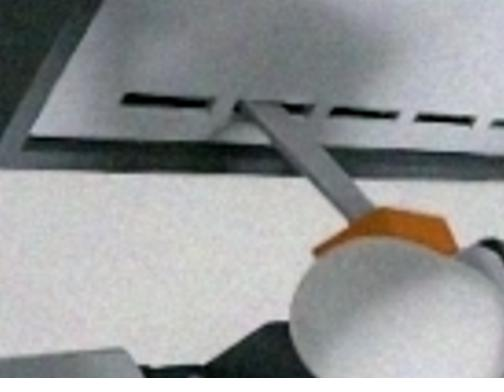

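Request:
{"op": "move", "data": {"target": [[0,0,0,0,0,0,0,-0.754,-0.576,-0.696,0,-0.754,-0.576,-0.696,0,-0.754,-0.576,-0.696,-0.714,-0.678,0.449,0.319,0.4,-0.4,0.0241,0.0092,0,0,0,0,0,-0.754,-0.576,-0.696,0,0.274,0.759,0.348,0,-0.754,-0.576,-0.696,0.571,-0.678,0.95,-0.168,0.6,-0.75],[0,0,0,0,0,0,0,-0.754,-0.576,-0.696,0,-0.754,-0.576,-0.696,0,-0.754,-0.576,-0.696,-0.714,-0.678,0.449,0.319,0.4,-0.4,0.0237,0.0101,-0.0373,0,0,0,0,-0.754,-0.576,-0.696,0,0.274,0.759,0.348,0,-0.754,-0.576,-0.696,0.571,-0.678,0.95,-0.168,0.6,-0.75]], "speed": 0.04}}

Request:
{"op": "move", "data": {"target": [0,0,0,0,0,0,0,-0.754,-0.576,-0.696,0,-0.754,-0.576,-0.696,0,-0.754,-0.576,-0.696,-0.714,-0.678,0.449,0.319,0.4,-0.4,-0.0241,-0.0092,0,0,0,0,0,-0.754,-0.576,-0.696,0,0.274,0.759,0.348,0,-0.754,-0.576,-0.696,0.571,-0.678,0.95,-0.168,0.6,-0.75], "speed": 0.012, "stop_force": 5, "cameras": ["cam_left_wrist"]}}

Request:
{"op": "zoom_image", "data": {"camera": "cam_left_wrist", "region": [80, 165, 176, 237]}}

Scene clock: 673.50 s.
left_arm: end_effector_position=(+0.6265, +0.1921, +0.2222) hand_goal=(+0.000, -0.754, -0.576, -0.696, +0.000, -0.754, -0.576, -0.696, +0.000, -0.754, -0.576, -0.696, -0.714, -0.678, +0.448, +0.318) hand_measured=(+0.000, -0.748, -0.576, -0.696, +0.000, -0.748, -0.576, -0.696, +0.000, -0.748, -0.576, -0.696, -0.712, -0.678, +0.448, +0.316) hand_current_ma=(+0, +1, +0, +0, +0, +1, +0, +0, +0, +0, +0, +0, +0, +0, +0, +0) hand_state=(goal, goal, goal, goal, goal, goal, goal, goal, goal, goal, goal, goal, goal, goal, goal, goal) hand_current_limit=0.40 hand_speed=-0.40 end_effector_quat_wxyz=(+0.277, -0.011, +0.855, -0.438) | right_arm: end_effector_position=(+0.5314, +0.1105, +0.1958) hand_goal=(+0.000, -0.754, -0.576, -0.696, +0.000, +0.274, +0.758, +0.348, +0.000, -0.754, -0.576, -0.696, +0.570, -0.678, +0.950, -0.168) hand_measured=(-0.002, -0.760, -0.576, -0.696, -0.032, +0.264, +0.760, +0.352, -0.002, -0.760, -0.576, -0.696, +0.580, -0.678, +0.540, -0.168) hand_current_ma=(-4, -19, -2, +0, -103, -36, +4, +10, -3, -18, -2, +0, +33, +2, -440, +1) hand_state=(goal, goal, goal, goal, blocked, goal, goal, goal, goal, goal, goal, goal, goal, goal, blocked, goal) hand_current_limit=0.60 hand_speed=-0.75 end_effector_quat_wxyz=(-0.366, +0.355, +0.611, +0.605) end_effector_velocity=(+0.001, +0.001, +0.001) end_effector_angular_velocity=(+0.001, +0.001, -0.003)
Joint positions: left_arm=[2.987 -2.041 -1.684 -0.089 0.838 -2.102] | right_arm=[0.456 -0.966 1.619 -0.656 0.445 4.215]
Joint velocities: left_arm=[within noise] | right_arm=[0.002 0.001 -0.003 0.001 0.006 0.002]
Joint torques (N m): left_arm=[-7.59 32.06 28.84 3.52 0.58 -0.86] | right_arm=[5.79 -34.81 -26.19 0.58 1.76 1.83]
Wrist force (N): left_arm=[-0.9 -1.9 -0.3] | right_arm=[0.8 -3.0 -1.2]
Wrist torque (N m): left_arm=[-0.06 -0.03 -0.04] | right_arm=[-0.36 0.40 0.04]
Wrist force, peak (N): left_arm=[-1.2 -2.4 -0.3] | right_arm=[0.3 -3.3 -1.4]
Hand target: left_arm +0.6265, +0.1921, +0.2222; +0.277, -0.011, +0.855, -0.438 | right_arm +0.5314, +0.1105, +0.1956; -0.366, +0.355, +0.611, +0.605
Off the commanded pose: left_arm 0.000 m, 0 deg | right_arm 0.000 m, 0 deg.
move: done

Scene clock: 675.87 s.
left_arm: end_effector_position=(+0.6265, +0.1921, +0.2222) hand_goal=(+0.000, -0.754, -0.576, -0.696, +0.000, -0.754, -0.576, -0.696, +0.000, -0.754, -0.576, -0.696, -0.714, -0.678, +0.448, +0.318) hand_measured=(+0.000, -0.748, -0.576, -0.696, +0.000, -0.748, -0.576, -0.696, +0.000, -0.748, -0.576, -0.696, -0.712, -0.678, +0.448, +0.316) hand_current_ma=(+0, +1, +0, +0, +0, +1, +0, +0, +0, +0, +0, +0, +0, +0, +0, +0) hand_state=(goal, goal, goal, goal, goal, goal, goal, goal, goal, goal, goal, goal, goal, goal, goal, goal) hand_current_limit=0.40 hand_speed=-0.40 end_effector_quat_wxyz=(+0.277, -0.011, +0.855, -0.438) | right_arm: end_effector_position=(+0.5335, +0.1106, +0.1803) hand_goal=(+0.000, -0.754, -0.576, -0.696, +0.000, +0.274, +0.758, +0.348, +0.000, -0.754, -0.576, -0.696, +0.570, -0.678, +0.950, -0.168) hand_measured=(-0.002, -0.760, -0.576, -0.696, -0.032, +0.264, +0.760, +0.352, -0.002, -0.760, -0.576, -0.696, +0.580, -0.678, +0.540, -0.168) hand_current_ma=(-4, -19, -2, +0, -103, -36, +4, +10, -3, -18, -2, +0, +33, +2, -440, +1) hand_state=(goal, goal, goal, goal, blocked, goal, goal, goal, goal, goal, goal, goal, goal, goal, blocked, goal) hand_current_limit=0.60 hand_speed=-0.75 end_effector_quat_wxyz=(-0.366, +0.355, +0.611, +0.605)
Joint positions: left_arm=[2.987 -2.041 -1.684 -0.089 0.838 -2.102] | right_arm=[0.454 -0.941 1.622 -0.685 0.443 4.215]
Joint torques (N m): left_arm=[-7.5 32.19 28.3 3.58 0.6 -0.88] | right_arm=[-3.65 -58.55 -17.92 1.05 -1.18 1.27]
Wrist force (N): left_arm=[-0.5 -1.8 -0.2] | right_arm=[0.6 -2.7 -1.3]
Wrist torque (N m): left_arm=[-0.06 -0.07 -0.02] | right_arm=[-0.33 0.42 0.01]
Wrist force, peak (N): left_arm=[-1.1 -2.2 -0.2] | right_arm=[0.7 -3.2 -1.3]
Hand target: left_arm +0.6265, +0.1921, +0.2222; +0.277, -0.011, +0.855, -0.438 | right_arm +0.5335, +0.1106, +0.1803; -0.366, +0.355, +0.611, +0.605
Off the commanded pose: left_arm 0.000 m, 0 deg | right_arm 0.000 m, 0 deg.
move: done
camera_calibration:
cam_left_wrist: T_world_to_cam=[[0.571221, -0.16331, 0.804386, -0.537624], [-0.801472, 0.100422, 0.58954, 0.299131], [-0.177056, -0.981451, -0.0735252, 0.434123], [0, 0, 0, 1]] pos_world=[0.623711, 0.308232, 0.288027]
Images, in order (width x height): cam_left_wrist 672x504.

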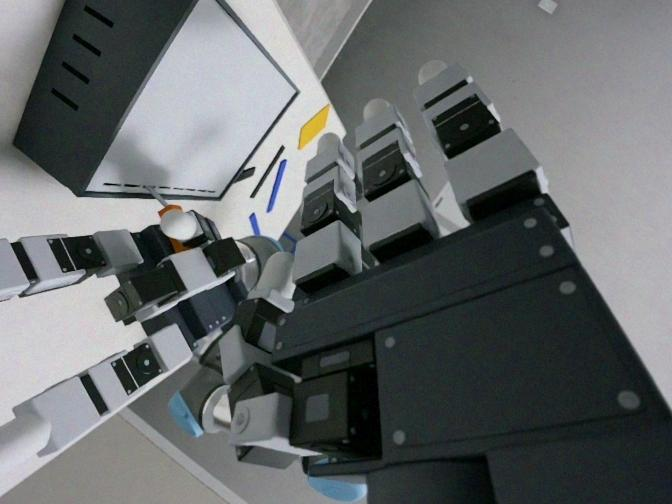

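Scaled by 5.250 from the camera's 672x504 image, which has a finer 960x720 frame.

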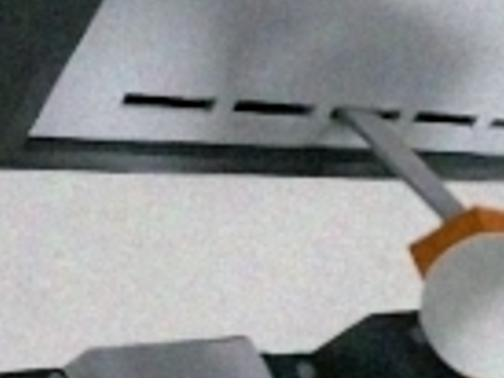

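Request:
{"op": "move", "data": {"target": [[0,0,0,0,0,0,0,-0.754,-0.576,-0.696,0,-0.754,-0.576,-0.696,0,-0.754,-0.576,-0.696,-0.714,-0.678,0.449,0.319,0.4,-0.4,0.0241,0.0092,0,0,0,0,0,-0.754,-0.576,-0.696,0,0.274,0.759,0.348,0,-0.754,-0.576,-0.696,0.571,-0.678,0.95,-0.168,0.6,-0.75],[0,0,0,0,0,0,0,-0.754,-0.576,-0.696,0,-0.754,-0.576,-0.696,0,-0.754,-0.576,-0.696,-0.714,-0.678,0.449,0.319,0.4,-0.4,0.0239,0.0097,-0.038,0,0,0,0,-0.754,-0.576,-0.696,0,0.274,0.759,0.348,0,-0.754,-0.576,-0.696,0.571,-0.678,0.95,-0.168,0.6,-0.75]], "speed": 0.04}}

Request:
{"op": "move", "data": {"target": [0,0,0,0,0,0,0,-0.754,-0.576,-0.696,0,-0.754,-0.576,-0.696,0,-0.754,-0.576,-0.696,-0.714,-0.678,0.449,0.319,0.4,-0.4,-0.0241,-0.0092,0,0,0,0,0,-0.754,-0.576,-0.696,0,0.274,0.759,0.348,0,-0.754,-0.576,-0.696,0.571,-0.678,0.95,-0.168,0.6,-0.75], "speed": 0.012, "stop_force": 5, "cameras": ["cam_left_wrist"]}}

Request:
{"op": "zoom_image", "data": {"camera": "cam_left_wrist", "region": [100, 165, 196, 237]}}

Scene clock: 689.90 s.
left_arm: end_effector_position=(+0.6265, +0.1921, +0.2222) hand_goal=(+0.000, -0.754, -0.576, -0.696, +0.000, -0.754, -0.576, -0.696, +0.000, -0.754, -0.576, -0.696, -0.714, -0.678, +0.448, +0.318) hand_measured=(+0.000, -0.748, -0.576, -0.696, +0.000, -0.748, -0.576, -0.696, +0.000, -0.748, -0.576, -0.696, -0.712, -0.678, +0.448, +0.316) hand_current_ma=(+0, +1, +0, +0, +0, +1, +0, +0, +0, +0, +0, +0, +0, +0, +0, +0) hand_state=(goal, goal, goal, goal, goal, goal, goal, goal, goal, goal, goal, goal, goal, goal, goal, goal) hand_current_limit=0.40 hand_speed=-0.40 end_effector_quat_wxyz=(+0.277, -0.011, +0.855, -0.438) | right_arm: end_effector_position=(+0.5321, +0.0877, +0.1958) hand_goal=(+0.000, -0.754, -0.576, -0.696, +0.000, +0.274, +0.758, +0.348, +0.000, -0.754, -0.576, -0.696, +0.570, -0.678, +0.950, -0.168) hand_measured=(-0.002, -0.760, -0.576, -0.696, -0.032, +0.264, +0.760, +0.352, -0.002, -0.760, -0.576, -0.696, +0.580, -0.678, +0.540, -0.168) hand_current_ma=(-4, -19, -2, +0, -103, -36, +4, +10, -3, -18, -2, +0, +33, +2, -440, +1) hand_state=(goal, goal, goal, goal, blocked, goal, goal, goal, goal, goal, goal, goal, goal, goal, blocked, goal) hand_current_limit=0.60 hand_speed=-0.75 end_effector_quat_wxyz=(-0.366, +0.355, +0.611, +0.605) end_effector_velocity=(+0.001, +0.001, -0.001) end_effector_angular_velocity=(+0.000, +0.000, -0.004)
Joint positions: left_arm=[2.987 -2.041 -1.684 -0.089 0.838 -2.102] | right_arm=[0.418 -0.993 1.665 -0.676 0.407 4.215]
Joint velocities: left_arm=[within noise] | right_arm=[0.001 0.003 -0.003 0.001 0.005 -0.001]
Joint torques (N m): left_arm=[-7.99 32.32 29.09 3.49 0.61 -0.83] | right_arm=[6.08 -33.26 -24.39 0.58 1.63 1.9]
Wrist force (N): left_arm=[-0.3 -1.9 -0.3] | right_arm=[0.9 -2.8 -1.3]
Wrist torque (N m): left_arm=[-0.06 -0.11 0.01] | right_arm=[-0.32 0.39 0.02]
Wrist force, peak (N): left_arm=[-0.6 -2.4 -0.5] | right_arm=[0.5 -3.1 -1.5]
Hand target: left_arm +0.6265, +0.1921, +0.2222; +0.277, -0.011, +0.855, -0.438 | right_arm +0.5322, +0.0877, +0.1956; -0.366, +0.355, +0.611, +0.605
Off the commanded pose: left_arm 0.000 m, 0 deg | right_arm 0.000 m, 0 deg.
move: done

Scene clock: 692.13 s.
left_arm: end_effector_position=(+0.6265, +0.1921, +0.2222) hand_goal=(+0.000, -0.754, -0.576, -0.696, +0.000, -0.754, -0.576, -0.696, +0.000, -0.754, -0.576, -0.696, -0.714, -0.678, +0.448, +0.318) hand_measured=(+0.000, -0.748, -0.576, -0.696, +0.000, -0.748, -0.576, -0.696, +0.000, -0.748, -0.576, -0.696, -0.712, -0.678, +0.448, +0.316) hand_current_ma=(+0, +1, +0, +0, +0, +1, +0, +0, +0, +0, +0, +0, +0, +0, +0, +0) hand_state=(goal, goal, goal, goal, goal, goal, goal, goal, goal, goal, goal, goal, goal, goal, goal, goal) hand_current_limit=0.40 hand_speed=-0.40 end_effector_quat_wxyz=(+0.277, -0.011, +0.855, -0.438) | right_arm: end_effector_position=(+0.5339, +0.0878, +0.1828) hand_goal=(+0.000, -0.754, -0.576, -0.696, +0.000, +0.274, +0.758, +0.348, +0.000, -0.754, -0.576, -0.696, +0.570, -0.678, +0.950, -0.168) hand_measured=(-0.002, -0.760, -0.576, -0.696, -0.032, +0.264, +0.760, +0.352, -0.002, -0.760, -0.576, -0.696, +0.580, -0.678, +0.540, -0.168) hand_current_ma=(-4, -19, -2, +0, -100, -36, +4, +10, -3, -18, -2, +0, +31, +1, -440, +1) hand_state=(goal, goal, goal, goal, blocked, goal, goal, goal, goal, goal, goal, goal, goal, goal, blocked, goal) hand_current_limit=0.60 hand_speed=-0.75 end_effector_quat_wxyz=(-0.366, +0.355, +0.611, +0.605)
Joint positions: left_arm=[2.987 -2.041 -1.684 -0.089 0.838 -2.102] | right_arm=[0.417 -0.971 1.669 -0.701 0.405 4.215]
Joint torques (N m): left_arm=[-7.45 32.34 28.62 3.42 0.51 -0.84] | right_arm=[2.12 -56.92 -27.56 0.69 1.85 -1.19]
Wrist force (N): left_arm=[-0.9 -1.7 -0.2] | right_arm=[1.3 -4.8 -0.8]
Wrist torque (N m): left_arm=[-0.04 -0.04 -0.04] | right_arm=[-0.48 0.44 0.18]
Wrist force, peak (N): left_arm=[-0.5 -2.2 -0.5] | right_arm=[8.1 -3.6 -1.4]
Hand target: left_arm +0.6265, +0.1921, +0.2222; +0.277, -0.011, +0.855, -0.438 | right_arm +0.5339, +0.0878, +0.1828; -0.366, +0.355, +0.611, +0.605 (not the last commanded pose)
Off the commanded pose: left_arm 0.000 m, 0 deg | right_arm 0.003 m, 0 deg.
move: contact (right_arm)
camera_calibration:
cam_left_wrist: T_world_to_cam=[[0.571221, -0.16331, 0.804386, -0.537624], [-0.801472, 0.100422, 0.58954, 0.299131], [-0.177056, -0.981451, -0.0735252, 0.434123], [0, 0, 0, 1]] pos_world=[0.623711, 0.308232, 0.288027]
Images, in order (width x height): cam_left_wrist 672x504.

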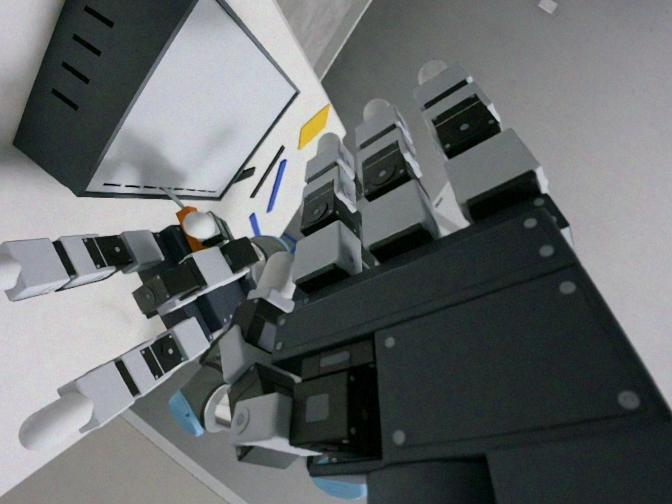

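Scaled by 5.250 from the camera's 672x504 image, which has a finer 960x720 frame.

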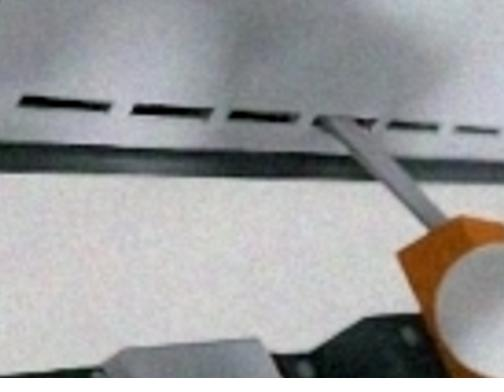

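Request:
{"op": "move", "data": {"target": [0,0,0,0,0,0,0,-0.754,-0.576,-0.696,0,-0.754,-0.576,-0.696,0,-0.754,-0.576,-0.696,-0.714,-0.678,0.449,0.319,0.4,-0.4,-0.0090,-0.0036,0,0,0,0,0,-0.754,-0.576,-0.696,0,0.274,0.759,0.348,0,-0.754,-0.576,-0.696,0.571,-0.678,0.95,-0.168,0.6,-0.75], "speed": 0.007, "stop_force": 26}}

Scene clock: 702.57 s.
left_arm: end_effector_position=(+0.6265, +0.1921, +0.2222) hand_goal=(+0.000, -0.754, -0.576, -0.696, +0.000, -0.754, -0.576, -0.696, +0.000, -0.754, -0.576, -0.696, -0.714, -0.678, +0.448, +0.318) hand_measured=(+0.000, -0.748, -0.576, -0.696, +0.000, -0.748, -0.576, -0.696, +0.000, -0.748, -0.576, -0.696, -0.712, -0.678, +0.448, +0.316) hand_current_ma=(+0, +1, +0, +0, +0, +1, +0, +0, +0, +0, +0, +0, +0, +0, +0, +0) hand_state=(goal, goal, goal, goal, goal, goal, goal, goal, goal, goal, goal, goal, goal, goal, goal, goal) hand_current_limit=0.40 hand_speed=-0.40 end_effector_quat_wxyz=(+0.277, -0.011, +0.855, -0.438) | right_arm: end_effector_position=(+0.5346, +0.0878, +0.1770) hand_goal=(+0.000, -0.754, -0.576, -0.696, +0.000, +0.274, +0.758, +0.348, +0.000, -0.754, -0.576, -0.696, +0.570, -0.678, +0.950, -0.168) hand_measured=(-0.002, -0.760, -0.576, -0.696, -0.046, +0.260, +0.760, +0.352, -0.002, -0.760, -0.576, -0.696, +0.588, -0.670, +0.540, -0.168) hand_current_ma=(-4, -19, -2, +0, -149, -49, +3, +13, -4, -18, -2, +0, +60, +26, -440, +1) hand_state=(goal, goal, goal, goal, blocked, goal, goal, goal, goal, goal, goal, goal, goal, goal, blocked, goal) hand_current_limit=0.60 hand_speed=-0.75 end_effector_quat_wxyz=(-0.366, +0.355, +0.611, +0.605)
Joint positions: left_arm=[2.987 -2.041 -1.684 -0.089 0.838 -2.102] | right_arm=[0.416 -0.961 1.67 -0.713 0.405 4.215]
Joint torques (N m): left_arm=[-7.57 32.92 28.75 3.42 0.58 -0.86] | right_arm=[-8.67 -52.94 -10.34 1.11 -1.65 1.88]
Wrist force (N): left_arm=[-0.5 -1.8 -0.2] | right_arm=[5.1 -2.3 -1.1]
Wrist torque (N m): left_arm=[-0.05 -0.08 -0.02] | right_arm=[-0.25 0.14 0.32]
Wrist force, peak (N): left_arm=[-0.9 -2.2 -0.3] | right_arm=[22.9 1.2 -2.0]
Hand target: left_arm +0.6265, +0.1921, +0.2222; +0.277, -0.011, +0.855, -0.438 | right_arm +0.5346, +0.0878, +0.1771; -0.366, +0.355, +0.611, +0.605
Off the commanded pose: left_arm 0.000 m, 0 deg | right_arm 0.000 m, 0 deg.
move: done

Request:
{"op": "move", "data": {"target": [[0,0,0,0,0,0,0,-0.754,-0.576,-0.696,0,-0.754,-0.576,-0.696,0,-0.754,-0.576,-0.696,-0.714,-0.678,0.449,0.319,0.4,-0.4,0.0294,0.0113,0,0,0,0,0,-0.754,-0.576,-0.696,0,0.274,0.759,0.348,0,-0.754,-0.576,-0.696,0.571,-0.678,0.95,-0.168,0.6,-0.75],[0,0,0,0,0,0,0,-0.754,-0.576,-0.696,0,-0.754,-0.576,-0.696,0,-0.754,-0.576,-0.696,-0.714,-0.678,0.449,0.319,0.4,-0.4,0.0293,0.0117,-0.0378,0,0,0,0,-0.754,-0.576,-0.696,0,0.274,0.759,0.348,0,-0.754,-0.576,-0.696,0.571,-0.678,0.95,-0.168,0.6,-0.75]], "speed": 0.04}}

Request:
{"op": "move", "data": {"target": [0,0,0,0,0,0,0,-0.754,-0.576,-0.696,0,-0.754,-0.576,-0.696,0,-0.754,-0.576,-0.696,-0.714,-0.678,0.449,0.319,0.4,-0.4,-0.0250,-0.0096,0,0,0,0,0,-0.754,-0.576,-0.696,0,0.274,0.759,0.348,0,-0.754,-0.576,-0.696,0.571,-0.678,0.95,-0.168,0.6,-0.75], "speed": 0.012, "stop_force": 5, "cameras": ["cam_left_wrist"]}}

Request:
{"op": "zoom_image", "data": {"camera": "cam_left_wrist", "region": [120, 165, 216, 237]}}

Scene clock: 718.20 s.
left_arm: end_effector_position=(+0.6265, +0.1921, +0.2222) hand_goal=(+0.000, -0.754, -0.576, -0.696, +0.000, -0.754, -0.576, -0.696, +0.000, -0.754, -0.576, -0.696, -0.714, -0.678, +0.448, +0.318) hand_measured=(+0.000, -0.748, -0.576, -0.696, +0.000, -0.748, -0.576, -0.696, +0.000, -0.748, -0.576, -0.696, -0.712, -0.678, +0.448, +0.316) hand_current_ma=(+0, +1, +0, +0, +0, +1, +0, +0, +0, +0, +0, +0, +0, +0, +0, +0) hand_state=(goal, goal, goal, goal, goal, goal, goal, goal, goal, goal, goal, goal, goal, goal, goal, goal) hand_current_limit=0.40 hand_speed=-0.40 end_effector_quat_wxyz=(+0.277, -0.011, +0.855, -0.438) | right_arm: end_effector_position=(+0.5327, +0.0650, +0.1959) hand_goal=(+0.000, -0.754, -0.576, -0.696, +0.000, +0.274, +0.758, +0.348, +0.000, -0.754, -0.576, -0.696, +0.570, -0.678, +0.950, -0.168) hand_measured=(-0.002, -0.760, -0.576, -0.696, -0.032, +0.260, +0.760, +0.352, -0.002, -0.760, -0.576, -0.696, +0.578, -0.678, +0.540, -0.168) hand_current_ma=(-4, -19, -2, +0, -100, -47, +4, +13, -4, -18, -2, +0, +24, +0, -440, +1) hand_state=(goal, goal, goal, goal, blocked, goal, goal, goal, goal, goal, goal, goal, goal, goal, blocked, goal) hand_current_limit=0.60 hand_speed=-0.75 end_effector_quat_wxyz=(-0.366, +0.355, +0.611, +0.605) end_effector_velocity=(+0.000, +0.003, +0.001) end_effector_angular_velocity=(+0.001, -0.004, -0.001)
Joint positions: left_arm=[2.987 -2.041 -1.684 -0.089 0.838 -2.102] | right_arm=[0.378 -1.019 1.709 -0.695 0.367 4.216]
Joint velocities: left_arm=[within noise] | right_arm=[0.005 0.003 -0.005 0 0.006 -0.001]
Joint torques (N m): left_arm=[-7.23 32.82 28.73 3.35 0.49 -0.86] | right_arm=[7.61 -32.54 -23.98 -0.24 2.28 1.68]
Wrist force (N): left_arm=[-0.5 -1.6 -0.1] | right_arm=[0.8 -2.7 -1.3]
Wrist torque (N m): left_arm=[-0.04 -0.08 -0.02] | right_arm=[-0.31 0.43 0.02]
Wrist force, peak (N): left_arm=[-0.9 -2.2 -0.1] | right_arm=[-3.6 -4.8 -1.4]
Hand target: left_arm +0.6265, +0.1921, +0.2222; +0.277, -0.011, +0.855, -0.438 | right_arm +0.5327, +0.0651, +0.1958; -0.366, +0.355, +0.611, +0.605
Off the commanded pose: left_arm 0.000 m, 0 deg | right_arm 0.000 m, 0 deg.
move: done

Scene clock: 720.63 s.
left_arm: end_effector_position=(+0.6265, +0.1921, +0.2222) hand_goal=(+0.000, -0.754, -0.576, -0.696, +0.000, -0.754, -0.576, -0.696, +0.000, -0.754, -0.576, -0.696, -0.714, -0.678, +0.448, +0.318) hand_measured=(+0.000, -0.748, -0.576, -0.696, +0.000, -0.748, -0.576, -0.696, +0.000, -0.748, -0.576, -0.696, -0.712, -0.678, +0.448, +0.316) hand_current_ma=(+0, +1, +0, +0, +0, +1, +0, +0, +0, +0, +0, +0, +0, +0, +0, +0) hand_state=(goal, goal, goal, goal, goal, goal, goal, goal, goal, goal, goal, goal, goal, goal, goal, goal) hand_current_limit=0.40 hand_speed=-0.40 end_effector_quat_wxyz=(+0.277, -0.011, +0.855, -0.438) | right_arm: end_effector_position=(+0.5349, +0.0651, +0.1799) hand_goal=(+0.000, -0.754, -0.576, -0.696, +0.000, +0.274, +0.758, +0.348, +0.000, -0.754, -0.576, -0.696, +0.570, -0.678, +0.950, -0.168) hand_measured=(-0.002, -0.760, -0.576, -0.696, -0.032, +0.260, +0.760, +0.352, -0.002, -0.760, -0.576, -0.696, +0.578, -0.678, +0.540, -0.168) hand_current_ma=(-4, -19, -2, +0, -100, -47, +4, +13, -4, -18, -2, +0, +24, +0, -440, +1) hand_state=(goal, goal, goal, goal, blocked, goal, goal, goal, goal, goal, goal, goal, goal, goal, blocked, goal) hand_current_limit=0.60 hand_speed=-0.75 end_effector_quat_wxyz=(-0.366, +0.355, +0.611, +0.605)
Joint positions: left_arm=[2.987 -2.041 -1.684 -0.089 0.838 -2.102] | right_arm=[0.377 -0.99 1.713 -0.727 0.366 4.216]
Joint torques (N m): left_arm=[-7.27 32.9 28.74 3.32 0.51 -0.92] | right_arm=[-4.61 -55.14 -15 0.93 -1.54 1.79]
Wrist force (N): left_arm=[-0.5 -1.8 0.0] | right_arm=[0.4 -2.1 -1.2]
Wrist torque (N m): left_arm=[-0.07 -0.09 -0.01] | right_arm=[-0.27 0.45 -0.04]
Wrist force, peak (N): left_arm=[-0.6 -2.2 -0.4] | right_arm=[0.5 -2.9 -1.5]
Hand target: left_arm +0.6265, +0.1921, +0.2222; +0.277, -0.011, +0.855, -0.438 | right_arm +0.5349, +0.0651, +0.1799; -0.366, +0.355, +0.611, +0.605
Off the commanded pose: left_arm 0.000 m, 0 deg | right_arm 0.000 m, 0 deg.
move: done
camera_calibration:
cam_left_wrist: T_world_to_cam=[[0.571221, -0.16331, 0.804386, -0.537624], [-0.801472, 0.100422, 0.58954, 0.299131], [-0.177056, -0.981451, -0.0735252, 0.434123], [0, 0, 0, 1]] pos_world=[0.623711, 0.308232, 0.288027]
Images, in order (width x height): cam_left_wrist 672x504.

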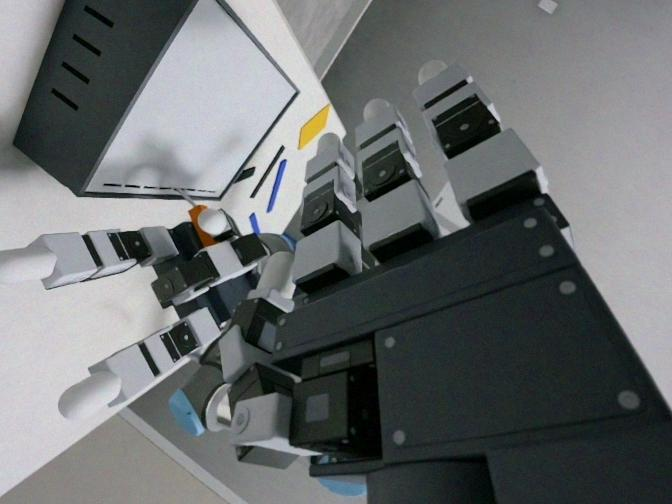

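Scaled by 5.250 from the camera's 672x504 image, which has a finer 960x720 frame.

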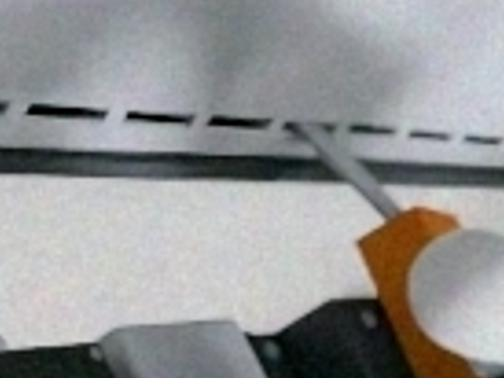

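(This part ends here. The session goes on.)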